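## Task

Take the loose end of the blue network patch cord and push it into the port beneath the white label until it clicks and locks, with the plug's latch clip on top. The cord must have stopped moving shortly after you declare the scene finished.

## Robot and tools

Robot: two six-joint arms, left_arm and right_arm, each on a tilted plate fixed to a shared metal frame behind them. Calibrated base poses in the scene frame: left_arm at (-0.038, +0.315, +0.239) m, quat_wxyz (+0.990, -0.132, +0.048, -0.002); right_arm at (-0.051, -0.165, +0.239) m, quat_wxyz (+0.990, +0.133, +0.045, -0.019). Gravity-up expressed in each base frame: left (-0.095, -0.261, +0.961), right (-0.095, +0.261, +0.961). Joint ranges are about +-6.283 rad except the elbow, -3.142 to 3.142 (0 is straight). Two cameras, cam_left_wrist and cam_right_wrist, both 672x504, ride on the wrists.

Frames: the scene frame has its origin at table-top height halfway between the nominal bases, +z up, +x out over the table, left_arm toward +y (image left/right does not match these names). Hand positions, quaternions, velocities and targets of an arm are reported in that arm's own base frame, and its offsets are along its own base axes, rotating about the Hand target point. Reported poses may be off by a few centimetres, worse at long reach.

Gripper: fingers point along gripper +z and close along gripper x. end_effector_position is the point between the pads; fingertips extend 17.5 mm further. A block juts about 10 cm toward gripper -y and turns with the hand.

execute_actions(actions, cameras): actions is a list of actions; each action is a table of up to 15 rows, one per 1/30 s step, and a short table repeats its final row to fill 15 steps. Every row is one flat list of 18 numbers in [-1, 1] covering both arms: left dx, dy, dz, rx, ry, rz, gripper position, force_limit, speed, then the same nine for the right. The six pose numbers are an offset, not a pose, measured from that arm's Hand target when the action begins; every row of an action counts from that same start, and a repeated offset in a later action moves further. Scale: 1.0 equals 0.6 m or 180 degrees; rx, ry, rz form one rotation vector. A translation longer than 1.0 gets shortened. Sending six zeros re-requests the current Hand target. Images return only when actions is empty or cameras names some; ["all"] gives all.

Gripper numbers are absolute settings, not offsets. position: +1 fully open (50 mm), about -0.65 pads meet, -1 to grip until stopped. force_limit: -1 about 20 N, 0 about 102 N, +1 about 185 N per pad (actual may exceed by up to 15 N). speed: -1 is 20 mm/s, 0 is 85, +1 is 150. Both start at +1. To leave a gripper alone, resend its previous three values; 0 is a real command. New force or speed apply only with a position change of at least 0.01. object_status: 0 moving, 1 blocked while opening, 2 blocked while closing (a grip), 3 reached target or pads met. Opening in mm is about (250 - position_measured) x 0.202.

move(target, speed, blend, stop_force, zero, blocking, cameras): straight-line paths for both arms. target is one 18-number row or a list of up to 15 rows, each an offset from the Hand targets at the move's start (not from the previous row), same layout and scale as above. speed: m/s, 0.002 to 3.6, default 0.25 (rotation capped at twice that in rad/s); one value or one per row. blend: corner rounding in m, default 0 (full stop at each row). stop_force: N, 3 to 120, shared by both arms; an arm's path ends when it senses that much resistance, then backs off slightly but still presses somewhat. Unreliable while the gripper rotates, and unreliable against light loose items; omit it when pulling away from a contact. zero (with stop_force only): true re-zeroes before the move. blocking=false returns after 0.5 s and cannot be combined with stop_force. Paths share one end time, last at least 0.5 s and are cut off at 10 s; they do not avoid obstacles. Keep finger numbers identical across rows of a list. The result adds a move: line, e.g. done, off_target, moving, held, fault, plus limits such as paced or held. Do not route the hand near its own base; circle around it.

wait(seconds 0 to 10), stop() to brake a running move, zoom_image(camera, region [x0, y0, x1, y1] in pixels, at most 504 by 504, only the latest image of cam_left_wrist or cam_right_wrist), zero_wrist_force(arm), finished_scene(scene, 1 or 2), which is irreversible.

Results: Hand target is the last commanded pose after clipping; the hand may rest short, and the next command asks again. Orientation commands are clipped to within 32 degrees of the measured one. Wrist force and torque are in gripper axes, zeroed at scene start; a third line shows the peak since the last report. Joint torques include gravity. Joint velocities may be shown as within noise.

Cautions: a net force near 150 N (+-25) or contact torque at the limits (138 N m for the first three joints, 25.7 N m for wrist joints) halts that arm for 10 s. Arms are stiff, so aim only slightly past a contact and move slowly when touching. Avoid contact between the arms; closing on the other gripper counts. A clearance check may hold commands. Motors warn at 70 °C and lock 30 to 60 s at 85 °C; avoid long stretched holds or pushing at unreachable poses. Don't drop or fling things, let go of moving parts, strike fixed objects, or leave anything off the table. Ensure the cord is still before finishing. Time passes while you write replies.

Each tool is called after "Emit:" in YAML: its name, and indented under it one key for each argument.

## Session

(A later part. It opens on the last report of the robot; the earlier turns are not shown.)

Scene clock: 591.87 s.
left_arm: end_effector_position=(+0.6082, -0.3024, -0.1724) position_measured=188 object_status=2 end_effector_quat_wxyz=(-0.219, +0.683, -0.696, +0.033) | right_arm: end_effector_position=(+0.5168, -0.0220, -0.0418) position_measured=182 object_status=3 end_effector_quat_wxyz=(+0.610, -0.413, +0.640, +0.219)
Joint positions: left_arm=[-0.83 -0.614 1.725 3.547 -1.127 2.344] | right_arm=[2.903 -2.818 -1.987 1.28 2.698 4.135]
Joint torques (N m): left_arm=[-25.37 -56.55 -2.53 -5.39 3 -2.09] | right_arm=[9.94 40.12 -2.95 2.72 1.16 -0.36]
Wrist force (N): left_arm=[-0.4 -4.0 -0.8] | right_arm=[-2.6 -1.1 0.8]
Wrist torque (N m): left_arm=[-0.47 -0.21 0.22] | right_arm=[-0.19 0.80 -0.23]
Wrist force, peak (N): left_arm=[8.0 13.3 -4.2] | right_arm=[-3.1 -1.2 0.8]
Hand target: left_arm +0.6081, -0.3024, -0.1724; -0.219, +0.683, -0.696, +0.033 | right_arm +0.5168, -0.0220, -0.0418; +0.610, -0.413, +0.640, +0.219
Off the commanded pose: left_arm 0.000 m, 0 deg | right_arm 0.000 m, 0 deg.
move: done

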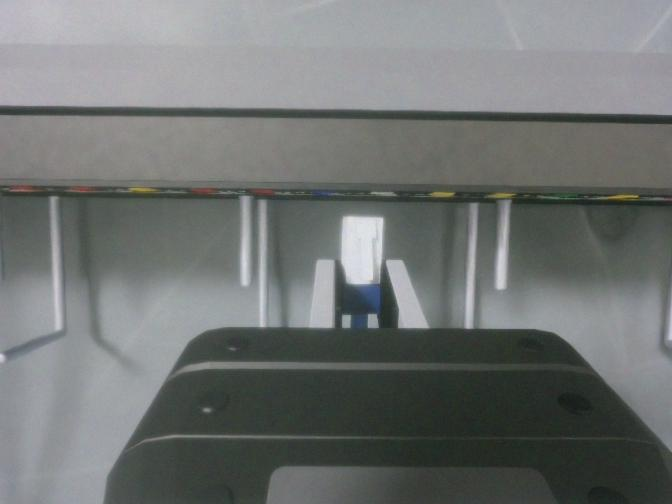

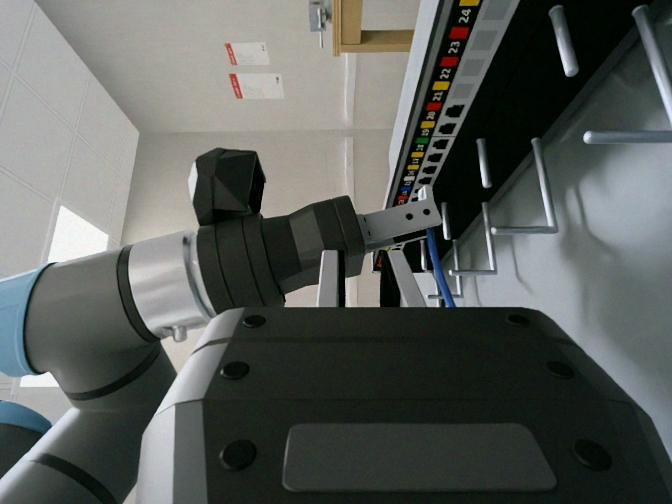

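Emit:
move:
  target: [0.001,-0.0009,0.002,-0.0008,0.0148,0.0092,-1,-0.8,-0.7,0,0,0,0,0,0,-0.2,-0.9,-1]
  speed: 0.03

Emit:
move:
  target: [0.0115,-0.0001,0.0011,0,0,0,-1,-0.8,-0.7,0,0,0,0,0,0,-0.2,-0.9,-1]
  speed: 0.02
  stop_force: 8
  cameras: ["cam_right_wrist","cam_left_wrist"]

Emit:
zoom_image:
  camera: "cam_right_wrist"
  region: [405, 160, 445, 200]

Emit:
zoom_image:
  camera: "cam_left_wrist"
  region: [310, 190, 410, 330]

Scene clock: 608.07 s.
left_arm: end_effector_position=(+0.6087, -0.3029, -0.1712) position_measured=188 object_status=2 end_effector_quat_wxyz=(-0.203, +0.693, -0.691, +0.014) | right_arm: end_effector_position=(+0.5168, -0.0220, -0.0418) position_measured=182 object_status=3 end_effector_quat_wxyz=(+0.610, -0.413, +0.640, +0.219)
Joint positions: left_arm=[-0.817 -0.619 1.691 3.624 -1.162 2.325] | right_arm=[2.903 -2.818 -1.987 1.28 2.698 4.135]
Joint torques (N m): left_arm=[-4.47 -56.8 -27.49 -1.14 -1.96 -1.92] | right_arm=[10.32 40.1 -2.87 2.72 1.08 -0.42]
Wrist force (N): left_arm=[-0.2 -3.6 -0.6] | right_arm=[-2.9 -1.2 0.9]
Wrist torque (N m): left_arm=[-0.43 -0.26 0.20] | right_arm=[-0.20 0.84 -0.23]
Wrist force, peak (N): left_arm=[-0.1 -4.4 -0.5] | right_arm=[-3.1 -1.2 0.9]
Hand target: left_arm +0.6087, -0.3029, -0.1712; -0.203, +0.694, -0.691, +0.014 | right_arm +0.5168, -0.0220, -0.0418; +0.610, -0.413, +0.640, +0.219
Off the commanded pose: left_arm 0.000 m, 0 deg | right_arm 0.000 m, 0 deg.
move: done

Scene clock: 609.33 s.
left_arm: end_effector_position=(+0.6156, -0.3030, -0.1706) position_measured=188 object_status=2 end_effector_quat_wxyz=(-0.203, +0.694, -0.691, +0.014) | right_arm: end_effector_position=(+0.5168, -0.0220, -0.0418) position_measured=182 object_status=3 end_effector_quat_wxyz=(+0.610, -0.413, +0.640, +0.219)
Joint positions: left_arm=[-0.809 -0.613 1.672 3.634 -1.162 2.334] | right_arm=[2.903 -2.818 -1.987 1.28 2.698 4.135]
Joint torques (N m): left_arm=[-4.85 -32.95 -27.15 -1.41 -1.82 2.62] | right_arm=[10.05 39.65 -2.74 2.66 1.19 -0.3]
Wrist force (N): left_arm=[0.0 -3.9 -0.5] | right_arm=[-2.8 -1.1 0.9]
Wrist torque (N m): left_arm=[-0.47 -0.28 0.08] | right_arm=[-0.20 0.83 -0.23]
Wrist force, peak (N): left_arm=[-0.3 -4.1 -0.5] | right_arm=[-2.9 -1.3 1.1]
Hand target: left_arm +0.6156, -0.3030, -0.1706; -0.203, +0.694, -0.691, +0.014 | right_arm +0.5168, -0.0220, -0.0418; +0.610, -0.413, +0.640, +0.219
Off the commanded pose: left_arm 0.000 m, 0 deg | right_arm 0.000 m, 0 deg.
move: done

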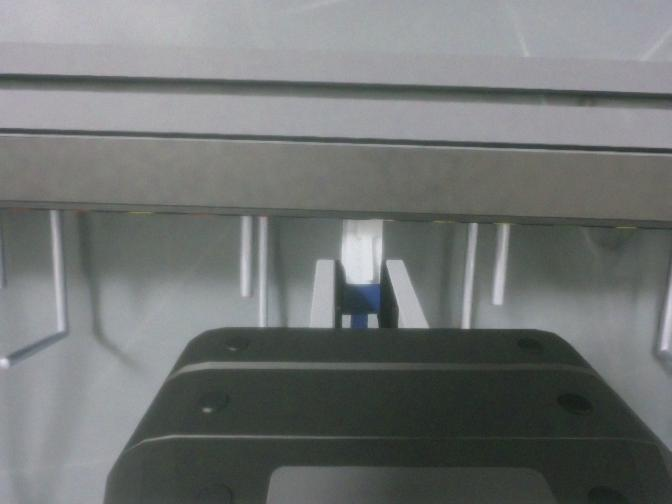

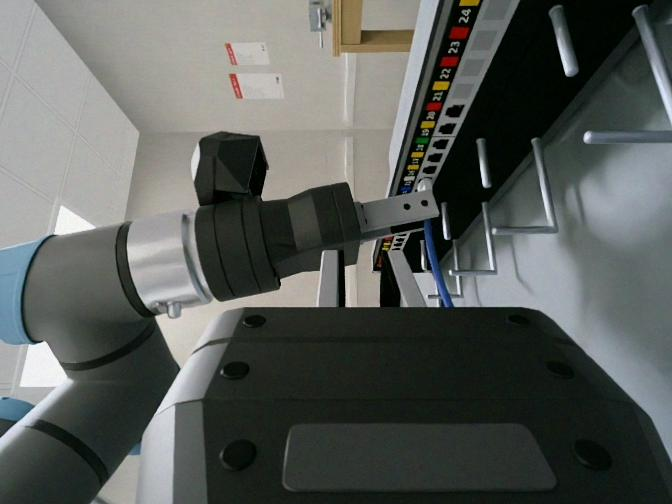

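Scaled by 12.600 from the camera's 672x504 image, which has a finer 960x720 frame.

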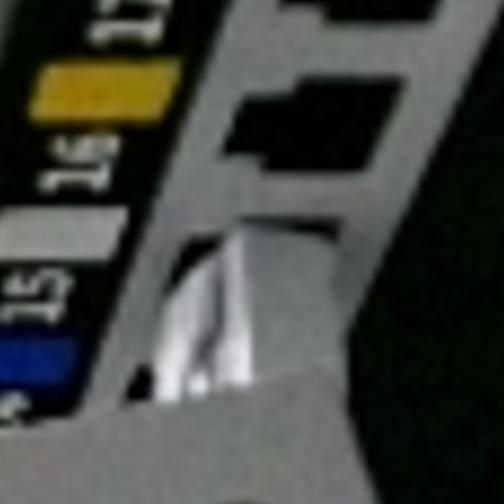

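Scaled by 3.600 from the camera's 672x504 image, which has a finer 960x720 frame.

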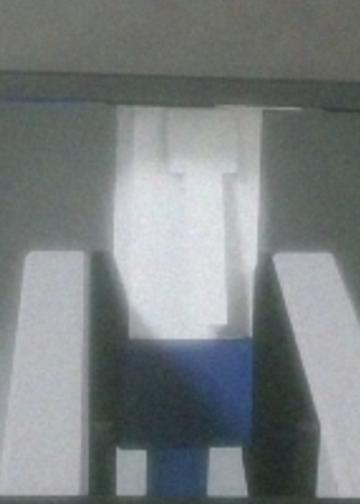

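Emit:
move:
  target: [0.02,-0.0002,0.0019,0,0,0,-1,-0.8,-0.7,0,0,0,0,0,0,-0.2,-0.9,-1]
  speed: 0.01
  stop_force: 13
  cameras: ["cam_right_wrist","cam_left_wrist"]

Emit:
zoom_image:
  camera: "cam_right_wrist"
  region: [405, 160, 445, 200]

Scene clock: 612.80 s.
left_arm: end_effector_position=(+0.6168, -0.3030, -0.1705) position_measured=188 object_status=2 end_effector_quat_wxyz=(-0.202, +0.693, -0.691, +0.014) | right_arm: end_effector_position=(+0.5168, -0.0220, -0.0418) position_measured=182 object_status=3 end_effector_quat_wxyz=(+0.610, -0.413, +0.640, +0.219)
Joint positions: left_arm=[-0.807 -0.612 1.669 3.636 -1.163 2.335] | right_arm=[2.903 -2.818 -1.987 1.28 2.698 4.135]
Joint torques (N m): left_arm=[-22.94 -59.64 -6.33 -6.54 4.94 -2.09] | right_arm=[9.8 40.07 -2.74 2.65 1.14 -0.38]
Wrist force (N): left_arm=[1.6 7.9 -2.3] | right_arm=[-2.8 -1.1 0.7]
Wrist torque (N m): left_arm=[-0.20 -0.26 0.10] | right_arm=[-0.20 0.84 -0.23]
Wrist force, peak (N): left_arm=[1.5 14.4 -3.6] | right_arm=[-2.9 -1.4 1.0]
Hand target: left_arm +0.6168, -0.3030, -0.1705; -0.202, +0.693, -0.691, +0.014 (not the last commanded pose) | right_arm +0.5168, -0.0220, -0.0418; +0.610, -0.413, +0.640, +0.219
Off the commanded pose: left_arm 0.011 m, 0 deg | right_arm 0.000 m, 0 deg.
move: contact (left_arm)

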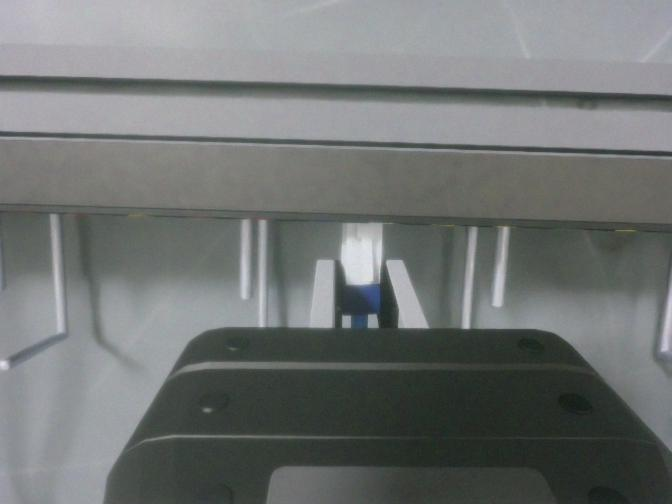

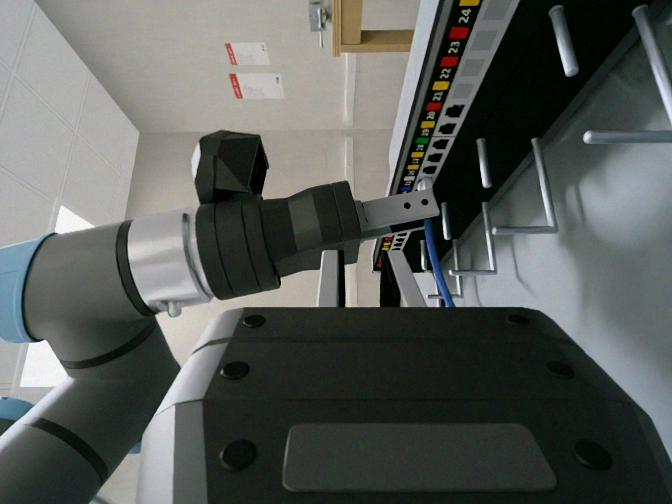

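Scaled by 12.600 from the camera's 672x504 image, which has a finer 960x720 frame.

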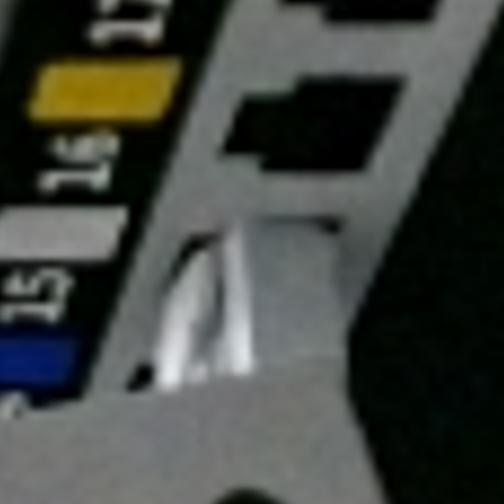

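Emit:
move:
  target: [-0.0018,-0.0002,-0.0007,0,0,0,-1,-0.8,-0.7,0,0,0,0,0,0,-0.2,-0.9,-1]
  speed: 0.02

Emit:
move:
  target: [0.02,-0.0002,0.0019,0,0,0,-1,-0.8,-0.7,0,0,0,0,0,0,-0.2,-0.9,-1]
  speed: 0.01
  stop_force: 13
  cameras: ["cam_right_wrist"]

Emit:
zoom_image:
  camera: "cam_right_wrist"
  region: [405, 160, 445, 200]

Emit:
move:
  target: [-0.0018,-0.0006,-0.0002,0,0,0,-1,-0.8,-0.7,0,0,0,0,0,0,-0.2,-0.9,-1]
  speed: 0.02

Emit:
move:
  target: [0.02,-0.0002,0.0019,0,0,0,-1,-0.8,-0.7,0,0,0,0,0,0,-0.2,-0.9,-1]
  speed: 0.01
  stop_force: 13
  cameras: ["cam_right_wrist"]

Emit:
zoom_image:
  camera: "cam_right_wrist"
  region: [405, 160, 445, 200]

Scene clock: 620.57 s.
left_arm: end_effector_position=(+0.6157, -0.3031, -0.1709) position_measured=188 object_status=2 end_effector_quat_wxyz=(-0.202, +0.693, -0.691, +0.014) | right_arm: end_effector_position=(+0.5168, -0.0220, -0.0418) position_measured=182 object_status=3 end_effector_quat_wxyz=(+0.610, -0.413, +0.640, +0.219)
Joint positions: left_arm=[-0.809 -0.612 1.671 3.634 -1.162 2.334] | right_arm=[2.903 -2.818 -1.987 1.28 2.698 4.135]
Joint torques (N m): left_arm=[-27.43 -56.27 -2.3 -5.21 0.15 -2.18] | right_arm=[9.81 40.05 -2.95 2.68 1.23 -0.39]
Wrist force (N): left_arm=[-0.7 -3.4 -1.1] | right_arm=[-2.9 -1.0 0.9]
Wrist torque (N m): left_arm=[-0.41 -0.17 0.20] | right_arm=[-0.18 0.85 -0.23]
Wrist force, peak (N): left_arm=[1.8 8.3 -2.2] | right_arm=[-3.0 -1.2 0.9]
Hand target: left_arm +0.6157, -0.3031, -0.1709; -0.202, +0.693, -0.691, +0.014 | right_arm +0.5168, -0.0220, -0.0418; +0.610, -0.413, +0.640, +0.219
Off the commanded pose: left_arm 0.000 m, 0 deg | right_arm 0.000 m, 0 deg.
move: done

Scene clock: 621.80 s.
left_arm: end_effector_position=(+0.6169, -0.3032, -0.1707) position_measured=188 object_status=2 end_effector_quat_wxyz=(-0.202, +0.693, -0.691, +0.014) | right_arm: end_effector_position=(+0.5168, -0.0220, -0.0418) position_measured=182 object_status=3 end_effector_quat_wxyz=(+0.610, -0.413, +0.640, +0.219)
Joint positions: left_arm=[-0.808 -0.611 1.668 3.636 -1.163 2.335] | right_arm=[2.903 -2.818 -1.987 1.28 2.698 4.135]
Joint torques (N m): left_arm=[-23.05 -59.91 -5.57 -6.77 4.96 -1.86] | right_arm=[10.27 40.17 -2.54 2.67 1.21 -0.41]
Wrist force (N): left_arm=[0.5 9.0 -3.8] | right_arm=[-2.8 -1.0 1.0]
Wrist torque (N m): left_arm=[-0.13 -0.15 0.10] | right_arm=[-0.18 0.83 -0.23]
Wrist force, peak (N): left_arm=[0.8 15.5 -4.6] | right_arm=[-2.9 -1.4 1.1]
Hand target: left_arm +0.6169, -0.3032, -0.1707; -0.202, +0.693, -0.691, +0.014 (not the last commanded pose) | right_arm +0.5168, -0.0220, -0.0418; +0.610, -0.413, +0.640, +0.219
Off the commanded pose: left_arm 0.011 m, 0 deg | right_arm 0.000 m, 0 deg.
move: contact (left_arm)
Images, in order (width x height): cam_right_wrist 672x504.

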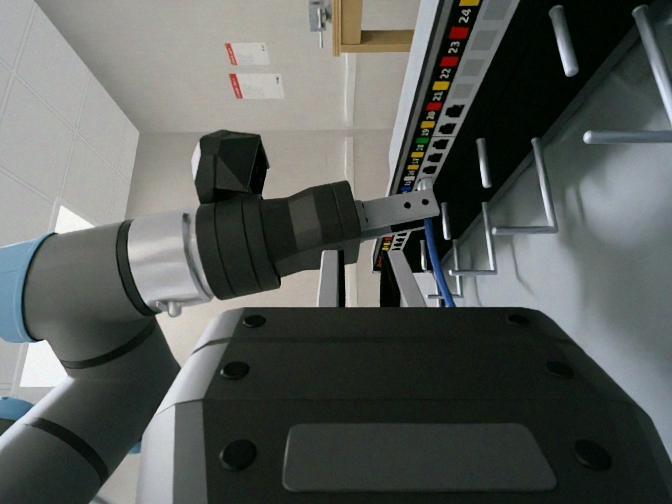

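Scaled by 12.600 from the camera's 672x504 image, which has a finer 960x720 frame.

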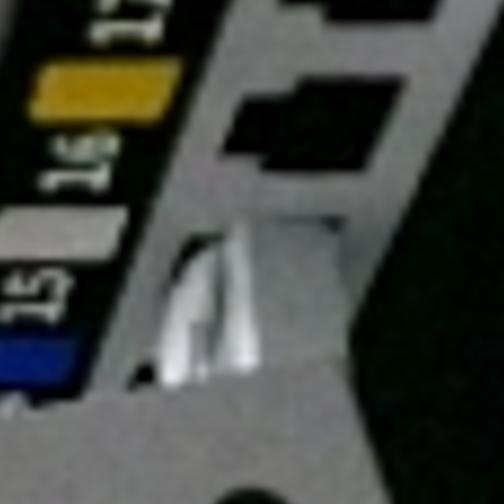

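Scene clock: 622.50 s.
left_arm: end_effector_position=(+0.6158, -0.3036, -0.1708) position_measured=188 object_status=2 end_effector_quat_wxyz=(-0.202, +0.693, -0.691, +0.014) | right_arm: end_effector_position=(+0.5168, -0.0220, -0.0418) position_measured=182 object_status=3 end_effector_quat_wxyz=(+0.610, -0.413, +0.640, +0.219)
Joint positions: left_arm=[-0.809 -0.612 1.67 3.635 -1.162 2.333] | right_arm=[2.903 -2.818 -1.987 1.28 2.698 4.135]
Joint torques (N m): left_arm=[-26.86 -56.54 -4.47 -5.27 0.31 -2.04] | right_arm=[10.22 39.86 -2.82 2.67 1.25 -0.38]
Wrist force (N): left_arm=[0.3 -3.2 -1.3] | right_arm=[-2.8 -1.3 1.2]
Wrist torque (N m): left_arm=[-0.37 -0.32 0.20] | right_arm=[-0.22 0.82 -0.24]
Wrist force, peak (N): left_arm=[0.7 9.2 -3.4] | right_arm=[-3.0 -1.3 1.0]
Hand target: left_arm +0.6158, -0.3036, -0.1708; -0.202, +0.693, -0.691, +0.014 | right_arm +0.5168, -0.0220, -0.0418; +0.610, -0.413, +0.640, +0.219
Off the commanded pose: left_arm 0.000 m, 0 deg | right_arm 0.000 m, 0 deg.
move: done

Scene clock: 623.70 s.
left_arm: end_effector_position=(+0.6168, -0.3037, -0.1706) position_measured=188 object_status=2 end_effector_quat_wxyz=(-0.202, +0.693, -0.691, +0.014) | right_arm: end_effector_position=(+0.5168, -0.0220, -0.0418) position_measured=182 object_status=3 end_effector_quat_wxyz=(+0.610, -0.413, +0.640, +0.219)
Joint positions: left_arm=[-0.808 -0.611 1.667 3.636 -1.163 2.335] | right_arm=[2.903 -2.818 -1.987 1.28 2.698 4.135]
Joint torques (N m): left_arm=[-23.95 -60.06 -5.9 -7 4.43 -2.07] | right_arm=[10.05 40.05 -2.71 2.68 1.22 -0.33]
Wrist force (N): left_arm=[0.1 7.9 -3.2] | right_arm=[-2.8 -1.1 0.9]
Wrist torque (N m): left_arm=[-0.18 -0.35 0.12] | right_arm=[-0.19 0.83 -0.24]
Wrist force, peak (N): left_arm=[-0.3 14.8 -4.8] | right_arm=[-3.0 -1.2 1.1]
Hand target: left_arm +0.6168, -0.3037, -0.1706; -0.202, +0.693, -0.691, +0.014 (not the last commanded pose) | right_arm +0.5168, -0.0220, -0.0418; +0.610, -0.413, +0.640, +0.219
Off the commanded pose: left_arm 0.011 m, 0 deg | right_arm 0.000 m, 0 deg.
move: contact (left_arm)
Images, in order (width x height): cam_right_wrist 672x504.

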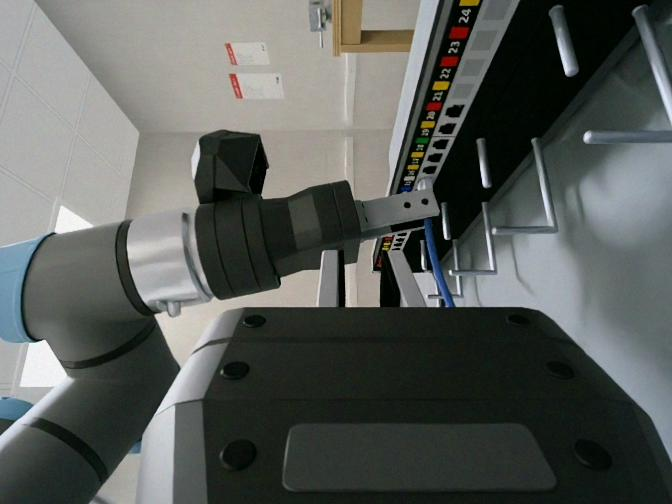

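Scaled by 12.600 from the camera's 672x504 image, which has a finer 960x720 frame.

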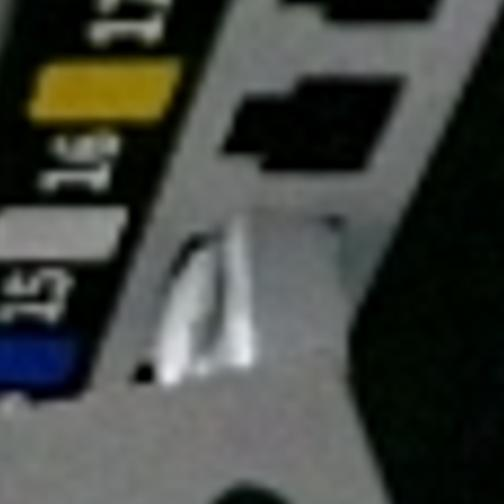

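Emit:
move:
  target: [-0.0018,-0.0006,-0.0005,0,0,0,-1,-0.8,-0.7,0,0,0,0,0,0,-0.2,-0.9,-1]
  speed: 0.02

Emit:
move:
  target: [0.02,-0.0002,0.0019,0,0,0,-1,-0.8,-0.7,0,0,0,0,0,0,-0.2,-0.9,-1]
  speed: 0.01
  stop_force: 13
  cameras: ["cam_right_wrist"]

Emit:
zoom_image:
  camera: "cam_right_wrist"
  region: [405, 160, 445, 200]

Emit:
move:
  target: [-0.0018,-0.0006,-0.0002,0,0,0,-1,-0.8,-0.7,0,0,0,0,0,0,-0.2,-0.9,-1]
  speed: 0.02

Emit:
move:
  target: [0.02,-0.0002,0.0019,0,0,0,-1,-0.8,-0.7,0,0,0,0,0,0,-0.2,-0.9,-1]
  speed: 0.01
  stop_force: 13
  cameras: ["cam_right_wrist"]

Emit:
zoom_image:
  camera: "cam_right_wrist"
  region: [405, 160, 445, 200]

Emit:
move:
  target: [-0.035,0,0.03,0,0,0,-1,-0.8,-0.7,0,0,0,0,0,0,-0.2,-0.9,-1]
  speed: 0.04
  cameras: ["cam_right_wrist","cam_left_wrist"]

Emit:
zoom_image:
  camera: "cam_left_wrist"
  region: [260, 100, 460, 250]

Emit:
zoom_image:
  camera: "cam_right_wrist"
  region: [395, 150, 455, 210]

Scene clock: 637.73 s.
left_arm: end_effector_position=(+0.6157, -0.3040, -0.1709) position_measured=188 object_status=2 end_effector_quat_wxyz=(-0.202, +0.693, -0.691, +0.014) | right_arm: end_effector_position=(+0.5168, -0.0220, -0.0418) position_measured=182 object_status=3 end_effector_quat_wxyz=(+0.610, -0.413, +0.640, +0.219)
Joint positions: left_arm=[-0.81 -0.612 1.669 3.635 -1.162 2.333] | right_arm=[2.903 -2.818 -1.987 1.28 2.698 4.135]
Joint torques (N m): left_arm=[-27.33 -57.69 -2.84 -5.3 1.87 -2] | right_arm=[9.86 40.01 -2.95 2.62 1.09 -0.39]
Wrist force (N): left_arm=[0.9 -3.1 -1.3] | right_arm=[-2.9 -1.1 0.8]
Wrist torque (N m): left_arm=[-0.35 -0.42 0.20] | right_arm=[-0.19 0.85 -0.23]
Wrist force, peak (N): left_arm=[0.1 8.4 -3.6] | right_arm=[-3.1 -1.3 1.0]
Hand target: left_arm +0.6157, -0.3041, -0.1709; -0.202, +0.693, -0.691, +0.014 | right_arm +0.5168, -0.0220, -0.0418; +0.610, -0.413, +0.640, +0.219
Off the commanded pose: left_arm 0.000 m, 0 deg | right_arm 0.000 m, 0 deg.
move: done

Scene clock: 638.93 s.
left_arm: end_effector_position=(+0.6167, -0.3042, -0.1707) position_measured=188 object_status=2 end_effector_quat_wxyz=(-0.202, +0.693, -0.691, +0.015) | right_arm: end_effector_position=(+0.5168, -0.0220, -0.0418) position_measured=182 object_status=3 end_effector_quat_wxyz=(+0.610, -0.413, +0.640, +0.219)
Joint positions: left_arm=[-0.809 -0.611 1.667 3.636 -1.162 2.334] | right_arm=[2.903 -2.818 -1.987 1.28 2.698 4.135]
Joint torques (N m): left_arm=[-25.29 -60.8 -7.38 -7.01 0.96 -2.13] | right_arm=[10.06 39.97 -2.89 2.73 1.29 -0.39]
Wrist force (N): left_arm=[-1.5 8.1 -3.8] | right_arm=[-3.0 -1.1 0.8]
Wrist torque (N m): left_arm=[-0.20 -0.44 0.12] | right_arm=[-0.19 0.86 -0.24]
Wrist force, peak (N): left_arm=[-1.8 16.1 -5.9] | right_arm=[-3.0 -1.2 1.0]
Hand target: left_arm +0.6167, -0.3042, -0.1707; -0.202, +0.693, -0.691, +0.015 (not the last commanded pose) | right_arm +0.5168, -0.0220, -0.0418; +0.610, -0.413, +0.640, +0.219
Off the commanded pose: left_arm 0.011 m, 0 deg | right_arm 0.000 m, 0 deg.
move: contact (left_arm)
Images, in order (width x height): cam_right_wrist 672x504.

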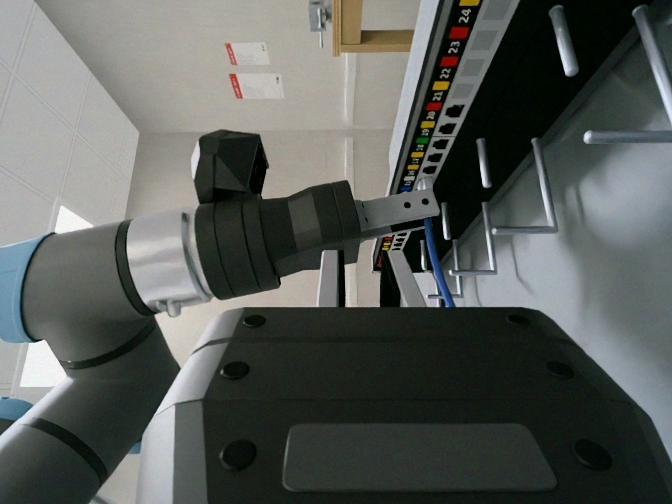

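Scaled by 12.600 from the camera's 672x504 image, which has a finer 960x720 frame.

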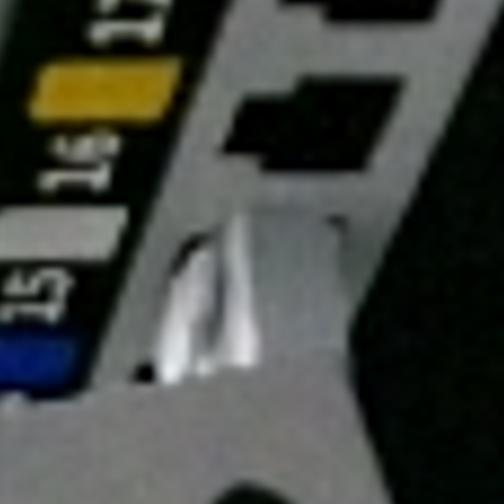

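Scene clock: 639.63 s.
left_arm: end_effector_position=(+0.6156, -0.3045, -0.1709) position_measured=188 object_status=2 end_effector_quat_wxyz=(-0.202, +0.693, -0.691, +0.015) | right_arm: end_effector_position=(+0.5168, -0.0220, -0.0418) position_measured=182 object_status=3 end_effector_quat_wxyz=(+0.610, -0.413, +0.640, +0.219)
Joint positions: left_arm=[-0.81 -0.612 1.669 3.636 -1.162 2.332] | right_arm=[2.903 -2.818 -1.987 1.28 2.698 4.135]
Joint torques (N m): left_arm=[-27.64 -57.89 -4.09 -5.41 1.66 -2.05] | right_arm=[9.66 40.9 -2.7 2.65 1.2 -0.33]
Wrist force (N): left_arm=[0.0 -3.4 -0.7] | right_arm=[-2.9 -1.0 1.0]
Wrist torque (N m): left_arm=[-0.40 -0.28 0.20] | right_arm=[-0.18 0.85 -0.24]
Wrist force, peak (N): left_arm=[-1.6 8.9 -3.9] | right_arm=[-2.9 -1.2 1.0]
Hand target: left_arm +0.6156, -0.3045, -0.1709; -0.202, +0.693, -0.691, +0.015 | right_arm +0.5168, -0.0220, -0.0418; +0.610, -0.413, +0.640, +0.219
Off the commanded pose: left_arm 0.000 m, 0 deg | right_arm 0.000 m, 0 deg.
move: done

Scene clock: 640.83 s.
left_arm: end_effector_position=(+0.6166, -0.3046, -0.1707) position_measured=188 object_status=2 end_effector_quat_wxyz=(-0.202, +0.693, -0.691, +0.015) | right_arm: end_effector_position=(+0.5168, -0.0220, -0.0418) position_measured=182 object_status=3 end_effector_quat_wxyz=(+0.610, -0.413, +0.640, +0.219)
Joint positions: left_arm=[-0.809 -0.611 1.666 3.637 -1.162 2.333] | right_arm=[2.903 -2.818 -1.987 1.28 2.698 4.135]
Joint torques (N m): left_arm=[-24.75 -59.38 -6.65 -7.01 1.64 -2.12] | right_arm=[10.34 40.22 -3.05 2.73 1.27 -0.34]
Wrist force (N): left_arm=[-1.7 7.7 -3.6] | right_arm=[-2.7 -1.1 0.8]
Wrist torque (N m): left_arm=[-0.21 -0.35 0.12] | right_arm=[-0.19 0.81 -0.23]
Wrist force, peak (N): left_arm=[-2.3 16.0 -5.2] | right_arm=[-2.9 -1.2 1.2]
Hand target: left_arm +0.6166, -0.3046, -0.1707; -0.202, +0.693, -0.691, +0.015 (not the last commanded pose) | right_arm +0.5168, -0.0220, -0.0418; +0.610, -0.413, +0.640, +0.219
Off the commanded pose: left_arm 0.011 m, 0 deg | right_arm 0.000 m, 0 deg.
move: contact (left_arm)
Images, in order (width x height): cam_right_wrist 672x504.

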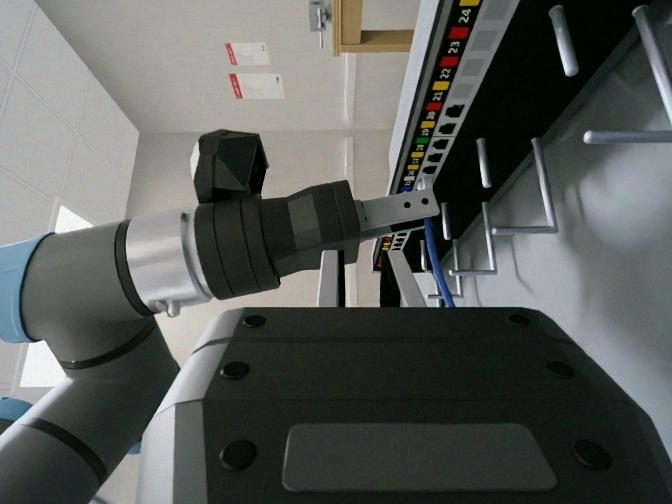

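Scaled by 12.600 from the camera's 672x504 image, which has a finer 960x720 frame.

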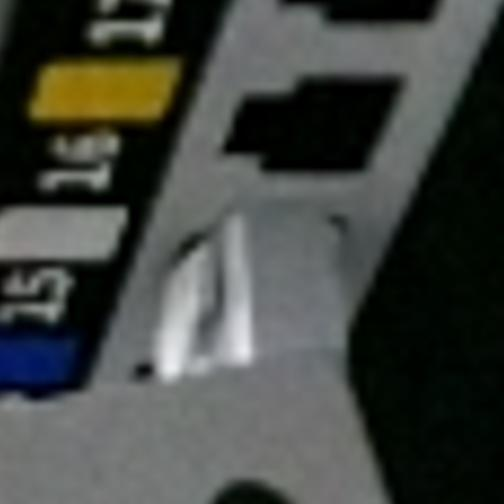

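Scene clock: 641.90 s.
left_arm: end_effector_position=(+0.5957, -0.3046, -0.1527) position_measured=188 object_status=2 end_effector_quat_wxyz=(-0.202, +0.693, -0.691, +0.015) | right_arm: end_effector_position=(+0.5168, -0.0220, -0.0418) position_measured=182 object_status=3 end_effector_quat_wxyz=(+0.610, -0.413, +0.640, +0.219)
Joint positions: left_arm=[-0.834 -0.671 1.733 3.641 -1.162 2.307] | right_arm=[2.903 -2.818 -1.987 1.28 2.698 4.135]
Joint torques (N m): left_arm=[-26.95 -56.65 -2 -1.08 2.67 -1.87] | right_arm=[9.92 39.89 -2.57 2.72 1.16 -0.43]
Wrist force (N): left_arm=[0.6 -2.8 -0.7] | right_arm=[-2.9 -1.5 1.0]
Wrist torque (N m): left_arm=[-0.29 -0.38 0.20] | right_arm=[-0.25 0.84 -0.23]
Wrist force, peak (N): left_arm=[-1.9 7.4 -3.0] | right_arm=[-2.9 -1.5 1.0]
Hand target: left_arm +0.5956, -0.3046, -0.1527; -0.202, +0.693, -0.691, +0.015 | right_arm +0.5168, -0.0220, -0.0418; +0.610, -0.413, +0.640, +0.219
Off the commanded pose: left_arm 0.000 m, 0 deg | right_arm 0.000 m, 0 deg.
move: done

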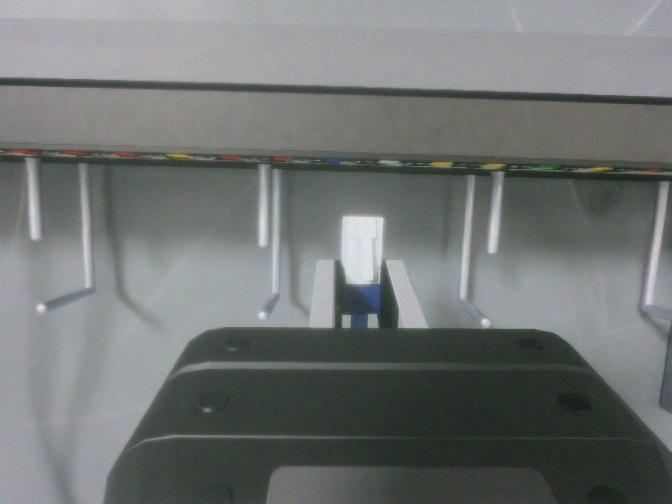

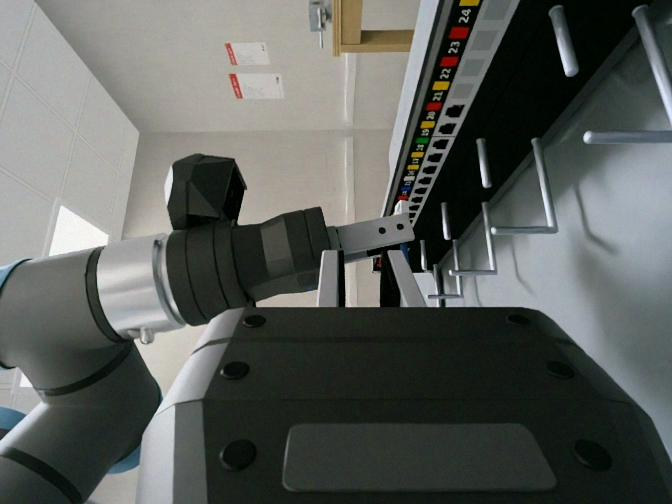

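Scaled by 2.520 from the camera's 672x504 image, which has a finer 960x720 frame.

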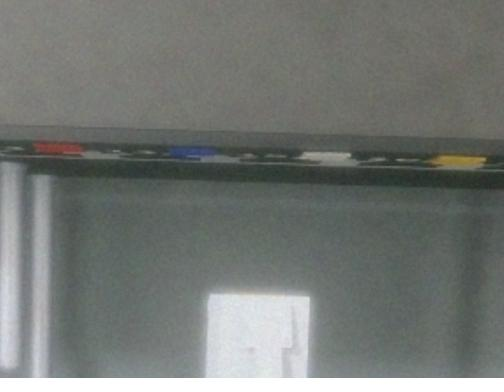

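Scaled by 8.400 from the camera's 672x504 image, which has a finer 960x720 frame.

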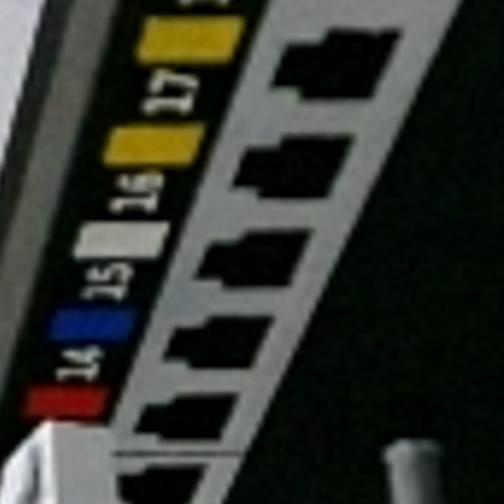

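Emit:
move:
  target: [0.033,0.0021,-0.0307,0,0,0,-1,-0.8,-0.7,0,0,0,0,0,0,-0.2,-0.9,-1]
  speed: 0.04
  stop_force: 13

Emit:
move:
  target: [0.02,-0.0002,0.0019,0,0,0,-1,-0.8,-0.7,0,0,0,0,0,0,-0.2,-0.9,-1]
  speed: 0.01
  stop_force: 13
  cameras: ["cam_right_wrist"]

Emit:
zoom_image:
  camera: "cam_right_wrist"
  region: [405, 160, 445, 200]

Emit:
move:
  target: [-0.0018,0.0004,-0.0008,0,0,0,-1,-0.8,-0.7,0,0,0,0,0,0,-0.2,-0.9,-1]
  speed: 0.02

Emit:
move:
  target: [0.02,-0.0002,0.0019,0,0,0,-1,-0.8,-0.7,0,0,0,0,0,0,-0.2,-0.9,-1]
  speed: 0.01
  stop_force: 13
  cameras: ["cam_right_wrist"]

Emit:
zoom_image:
  camera: "cam_right_wrist"
  region: [405, 160, 445, 200]

Scene clock: 663.43 s.
left_arm: end_effector_position=(+0.6154, -0.3034, -0.1711) position_measured=188 object_status=2 end_effector_quat_wxyz=(-0.202, +0.693, -0.691, +0.015) | right_arm: end_effector_position=(+0.5168, -0.0220, -0.0418) position_measured=182 object_status=3 end_effector_quat_wxyz=(+0.610, -0.413, +0.640, +0.219)
Joint positions: left_arm=[-0.809 -0.612 1.672 3.633 -1.162 2.333] | right_arm=[2.903 -2.818 -1.987 1.28 2.698 4.135]
Joint torques (N m): left_arm=[-4.39 -33.16 -26.69 -5.26 -2.03 2.49] | right_arm=[9.71 39.89 -2.66 2.75 1.25 -0.31]
Wrist force (N): left_arm=[0.5 -2.5 -0.6] | right_arm=[-2.7 -1.0 0.9]
Wrist torque (N m): left_arm=[-0.26 -0.37 0.08] | right_arm=[-0.18 0.81 -0.23]
Wrist force, peak (N): left_arm=[0.6 -3.0 -0.7] | right_arm=[-3.0 -1.2 1.0]
Hand target: left_arm +0.6154, -0.3034, -0.1711; -0.202, +0.693, -0.691, +0.015 | right_arm +0.5168, -0.0220, -0.0418; +0.610, -0.413, +0.640, +0.219
Off the commanded pose: left_arm 0.000 m, 0 deg | right_arm 0.000 m, 0 deg.
move: done

Scene clock: 664.70 s.
left_arm: end_effector_position=(+0.6169, -0.3034, -0.1710) position_measured=188 object_status=2 end_effector_quat_wxyz=(-0.202, +0.693, -0.691, +0.015) | right_arm: end_effector_position=(+0.5168, -0.0220, -0.0418) position_measured=182 object_status=3 end_effector_quat_wxyz=(+0.610, -0.413, +0.640, +0.219)
Joint positions: left_arm=[-0.808 -0.611 1.668 3.635 -1.163 2.335] | right_arm=[2.903 -2.818 -1.987 1.28 2.698 4.135]
Joint torques (N m): left_arm=[-22.64 -60.96 -6.27 -6.63 4.88 -1.94] | right_arm=[10.07 40.01 -2.86 2.7 1.17 -0.33]
Wrist force (N): left_arm=[1.5 9.4 -2.7] | right_arm=[-2.7 -0.9 1.0]
Wrist torque (N m): left_arm=[-0.05 -0.36 0.11] | right_arm=[-0.17 0.82 -0.23]
Wrist force, peak (N): left_arm=[1.2 16.7 -4.0] | right_arm=[-2.9 -1.2 1.0]
Hand target: left_arm +0.6169, -0.3034, -0.1710; -0.202, +0.693, -0.691, +0.015 (not the last commanded pose) | right_arm +0.5168, -0.0220, -0.0418; +0.610, -0.413, +0.640, +0.219
Off the commanded pose: left_arm 0.011 m, 0 deg | right_arm 0.000 m, 0 deg.
move: contact (left_arm)
Images, in order (width x height): cam_right_wrist 672x504.

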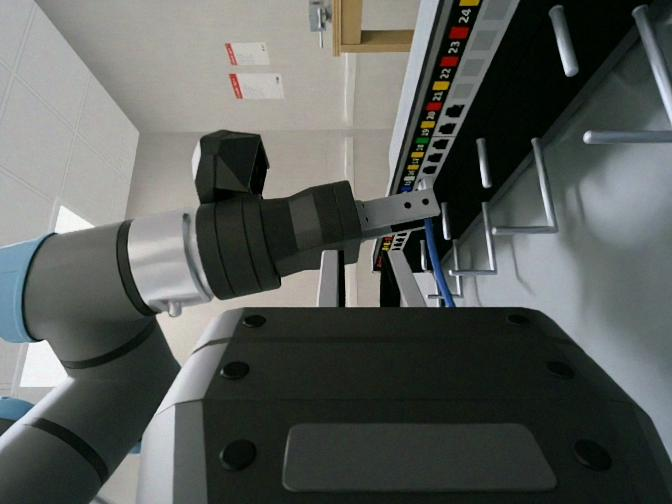

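Scaled by 12.600 from the camera's 672x504 image, which has a finer 960x720 frame.

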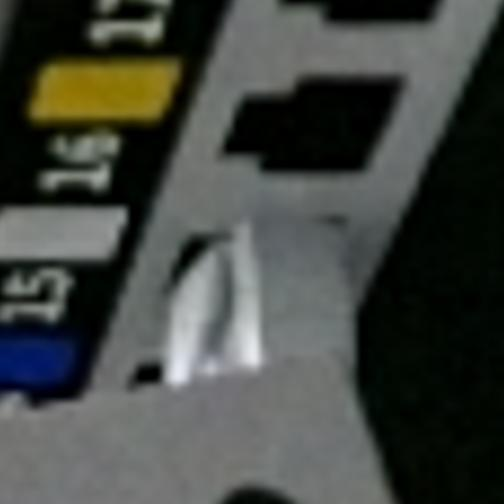

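Scene clock: 665.40 s.
left_arm: end_effector_position=(+0.6158, -0.3031, -0.1714) position_measured=188 object_status=2 end_effector_quat_wxyz=(-0.202, +0.693, -0.691, +0.015) | right_arm: end_effector_position=(+0.5168, -0.0220, -0.0418) position_measured=182 object_status=3 end_effector_quat_wxyz=(+0.610, -0.413, +0.640, +0.219)
Joint positions: left_arm=[-0.809 -0.611 1.671 3.632 -1.163 2.334] | right_arm=[2.903 -2.818 -1.987 1.28 2.698 4.135]
Joint torques (N m): left_arm=[-27.09 -59.03 -3.38 -5.34 0.26 -2.01] | right_arm=[9.97 40.43 -2.93 2.64 1.14 -0.48]
Wrist force (N): left_arm=[0.7 -2.4 -0.8] | right_arm=[-2.9 -1.1 1.1]
Wrist torque (N m): left_arm=[-0.25 -0.38 0.19] | right_arm=[-0.20 0.85 -0.24]
Wrist force, peak (N): left_arm=[1.5 9.7 -2.6] | right_arm=[-2.9 -1.1 1.1]
Hand target: left_arm +0.6158, -0.3032, -0.1715; -0.202, +0.693, -0.691, +0.015 | right_arm +0.5168, -0.0220, -0.0418; +0.610, -0.413, +0.640, +0.219
Off the commanded pose: left_arm 0.000 m, 0 deg | right_arm 0.000 m, 0 deg.
move: done

Scene clock: 666.60 s.
left_arm: end_effector_position=(+0.6169, -0.3033, -0.1713) position_measured=188 object_status=2 end_effector_quat_wxyz=(-0.202, +0.693, -0.691, +0.015) | right_arm: end_effector_position=(+0.5168, -0.0220, -0.0418) position_measured=182 object_status=3 end_effector_quat_wxyz=(+0.610, -0.413, +0.640, +0.219)
Joint positions: left_arm=[-0.808 -0.61 1.668 3.634 -1.163 2.336] | right_arm=[2.903 -2.818 -1.987 1.28 2.698 4.135]
Joint torques (N m): left_arm=[-22.11 -59.59 -5.38 -6.72 4.93 -2.15] | right_arm=[10.03 39.44 -2.5 2.78 1.14 -0.45]
Wrist force (N): left_arm=[1.9 8.8 -2.9] | right_arm=[-2.9 -1.3 1.0]
Wrist torque (N m): left_arm=[-0.04 -0.40 0.12] | right_arm=[-0.21 0.85 -0.24]
Wrist force, peak (N): left_arm=[1.3 15.8 -4.0] | right_arm=[-2.9 -1.3 1.0]
Hand target: left_arm +0.6169, -0.3033, -0.1713; -0.202, +0.693, -0.691, +0.015 (not the last commanded pose) | right_arm +0.5168, -0.0220, -0.0418; +0.610, -0.413, +0.640, +0.219
Off the commanded pose: left_arm 0.011 m, 0 deg | right_arm 0.000 m, 0 deg.
move: contact (left_arm)
Images, in order (width x height): cam_right_wrist 672x504.

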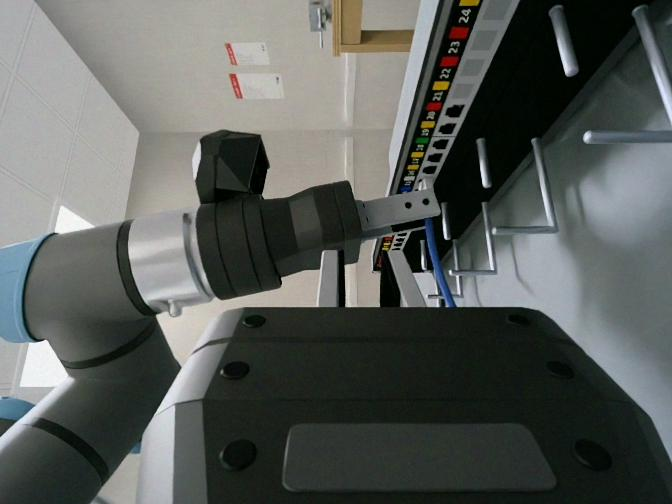

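Scaled by 12.600 from the camera's 672x504 image, which has a finer 960x720 frame.

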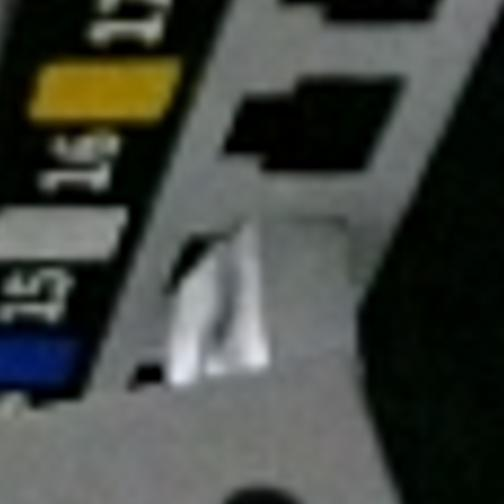

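Emit:
move:
  target: [-0.0018,0.0003,0.0005,0,0,0,-1,-0.8,-0.7,0,0,0,0,0,0,-0.2,-0.9,-1]
  speed: 0.02

Emit:
move:
  target: [0.02,-0.0002,0.0019,0,0,0,-1,-0.8,-0.7,0,0,0,0,0,0,-0.2,-0.9,-1]
  speed: 0.006
  stop_force: 22
  cameras: ["cam_right_wrist"]

Emit:
zoom_image:
  camera: "cam_right_wrist"
  region: [405, 160, 445, 200]

Emit:
move:
  target: [-0.002,0.0007,0,0,0,0,-1,-0.8,-0.7,0,0,0,0,0,0,-0.2,-0.9,-1]
  speed: 0.02

Emit:
move:
  target: [0.02,-0.0002,0.0019,0,0,0,-1,-0.8,-0.7,0,0,0,0,0,0,-0.2,-0.9,-1]
  speed: 0.006
  stop_force: 20
  cameras: ["cam_right_wrist"]

Emit:
zoom_image:
  camera: "cam_right_wrist"
  region: [405, 160, 445, 200]

Scene clock: 686.63 s.
left_arm: end_effector_position=(+0.6158, -0.3031, -0.1710) position_measured=188 object_status=2 end_effector_quat_wxyz=(-0.202, +0.693, -0.691, +0.015) | right_arm: end_effector_position=(+0.5168, -0.0220, -0.0418) position_measured=182 object_status=3 end_effector_quat_wxyz=(+0.610, -0.413, +0.640, +0.219)
Joint positions: left_arm=[-0.809 -0.612 1.671 3.633 -1.163 2.335] | right_arm=[2.903 -2.818 -1.987 1.28 2.698 4.135]
Joint torques (N m): left_arm=[-26.66 -58.62 -3.6 -5.33 0.8 -2.01] | right_arm=[10.27 40.29 -2.5 2.7 1.16 -0.3]
Wrist force (N): left_arm=[0.5 -1.9 -1.4] | right_arm=[-2.9 -1.2 1.1]
Wrist torque (N m): left_arm=[-0.16 -0.36 0.20] | right_arm=[-0.21 0.84 -0.24]
Wrist force, peak (N): left_arm=[2.4 9.3 -3.0] | right_arm=[-3.1 -0.9 0.9]
Hand target: left_arm +0.6158, -0.3031, -0.1710; -0.202, +0.693, -0.691, +0.015 | right_arm +0.5168, -0.0220, -0.0418; +0.610, -0.413, +0.640, +0.219
Off the commanded pose: left_arm 0.000 m, 0 deg | right_arm 0.000 m, 0 deg.
move: done

Scene clock: 688.10 s.
left_arm: end_effector_position=(+0.6173, -0.3032, -0.1709) position_measured=188 object_status=2 end_effector_quat_wxyz=(-0.202, +0.693, -0.692, +0.014) | right_arm: end_effector_position=(+0.5168, -0.0220, -0.0418) position_measured=182 object_status=3 end_effector_quat_wxyz=(+0.610, -0.413, +0.640, +0.219)
Joint positions: left_arm=[-0.807 -0.611 1.667 3.635 -1.163 2.336] | right_arm=[2.903 -2.818 -1.987 1.28 2.698 4.135]
Joint torques (N m): left_arm=[-20.23 -62.87 -8.83 -7.18 6.72 -2.12] | right_arm=[10.15 39.85 -2.66 2.63 1.21 -0.35]
Wrist force (N): left_arm=[2.7 19.9 -4.4] | right_arm=[-2.8 -1.1 0.9]
Wrist torque (N m): left_arm=[0.34 -0.32 0.07] | right_arm=[-0.20 0.82 -0.23]
Wrist force, peak (N): left_arm=[2.8 23.7 -4.9] | right_arm=[-2.9 -1.5 1.2]
Hand target: left_arm +0.6173, -0.3032, -0.1709; -0.202, +0.693, -0.692, +0.014 (not the last commanded pose) | right_arm +0.5168, -0.0220, -0.0418; +0.610, -0.413, +0.640, +0.219
Off the commanded pose: left_arm 0.011 m, 0 deg | right_arm 0.000 m, 0 deg.
move: contact (left_arm)
Images, in order (width x height): cam_right_wrist 672x504.

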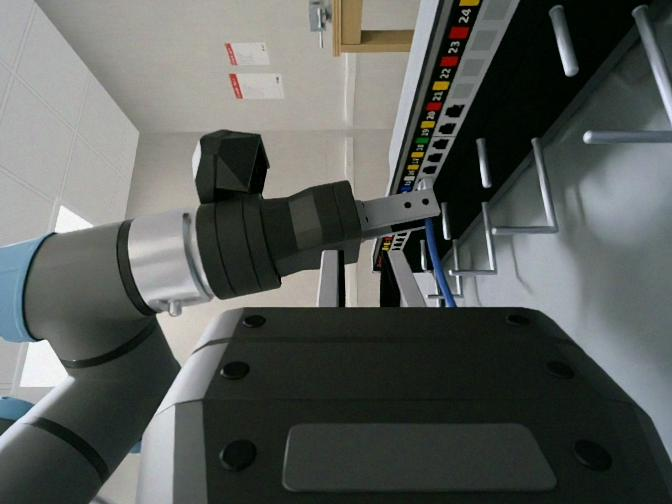

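Scaled by 12.600 from the camera's 672x504 image, which has a finer 960x720 frame.

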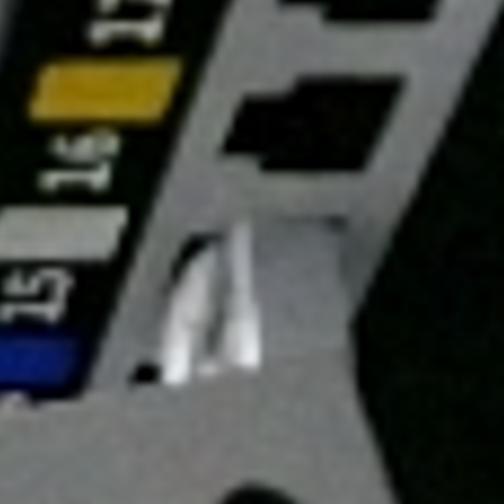

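Scene clock: 688.80 s.
left_arm: end_effector_position=(+0.6161, -0.3027, -0.1708) position_measured=188 object_status=2 end_effector_quat_wxyz=(-0.202, +0.693, -0.692, +0.014) | right_arm: end_effector_position=(+0.5168, -0.0220, -0.0418) position_measured=182 object_status=3 end_effector_quat_wxyz=(+0.610, -0.413, +0.640, +0.219)
Joint positions: left_arm=[-0.808 -0.612 1.671 3.633 -1.163 2.336] | right_arm=[2.903 -2.818 -1.987 1.28 2.698 4.135]
Joint torques (N m): left_arm=[-25.82 -56.83 -3.12 -5.23 0.92 -2.15] | right_arm=[9.97 40.32 -2.99 2.67 1.18 -0.32]
Wrist force (N): left_arm=[0.1 -1.4 -1.4] | right_arm=[-2.8 -1.1 0.8]
Wrist torque (N m): left_arm=[-0.08 -0.30 0.17] | right_arm=[-0.20 0.83 -0.23]
Wrist force, peak (N): left_arm=[2.5 19.5 -4.4] | right_arm=[-2.9 -1.2 1.1]
Hand target: left_arm +0.6161, -0.3028, -0.1709; -0.202, +0.693, -0.692, +0.014 | right_arm +0.5168, -0.0220, -0.0418; +0.610, -0.413, +0.640, +0.219
Off the commanded pose: left_arm 0.000 m, 0 deg | right_arm 0.000 m, 0 deg.
move: done

Scene clock: 690.17 s.
left_arm: end_effector_position=(+0.6171, -0.3029, -0.1707) position_measured=188 object_status=2 end_effector_quat_wxyz=(-0.202, +0.693, -0.692, +0.014) | right_arm: end_effector_position=(+0.5168, -0.0220, -0.0418) position_measured=182 object_status=3 end_effector_quat_wxyz=(+0.610, -0.413, +0.640, +0.219)
Joint positions: left_arm=[-0.807 -0.611 1.668 3.635 -1.163 2.337] | right_arm=[2.903 -2.818 -1.987 1.28 2.698 4.135]
Joint torques (N m): left_arm=[-20.06 -62.71 -8.62 -7.29 6.18 -1.89] | right_arm=[10 40.18 -2.92 2.74 1.24 -0.41]
Wrist force (N): left_arm=[2.4 17.4 -3.9] | right_arm=[-2.7 -1.2 1.0]
Wrist torque (N m): left_arm=[0.28 -0.35 0.07] | right_arm=[-0.21 0.82 -0.23]
Wrist force, peak (N): left_arm=[2.0 21.8 -4.8] | right_arm=[-3.1 -1.1 1.0]
Hand target: left_arm +0.6171, -0.3029, -0.1707; -0.202, +0.693, -0.692, +0.014 (not the last commanded pose) | right_arm +0.5168, -0.0220, -0.0418; +0.610, -0.413, +0.640, +0.219
Off the commanded pose: left_arm 0.011 m, 0 deg | right_arm 0.000 m, 0 deg.
move: contact (left_arm)
Images, in order (width x height): cam_right_wrist 672x504.

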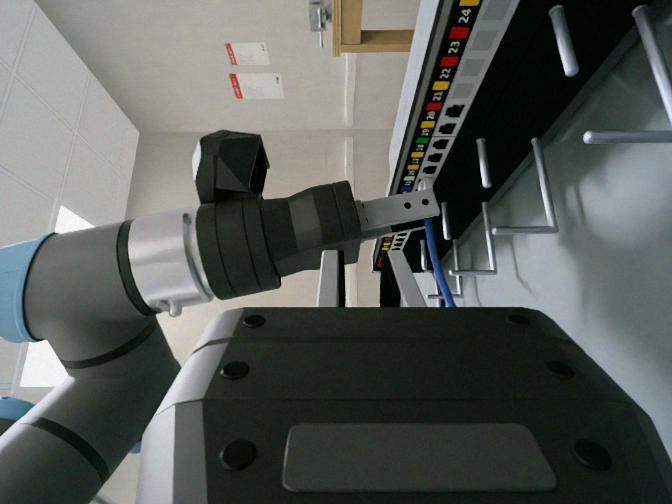

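Scaled by 12.600 from the camera's 672x504 image, which has a finer 960x720 frame.

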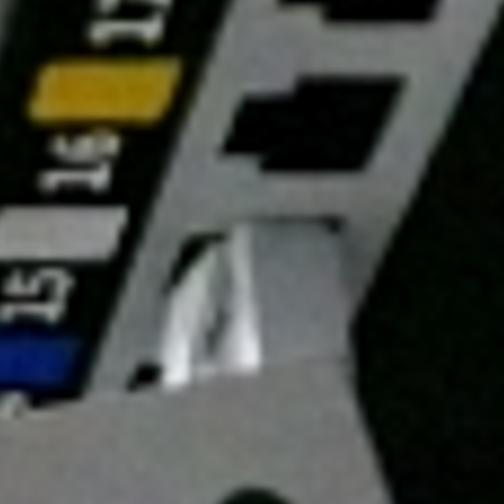

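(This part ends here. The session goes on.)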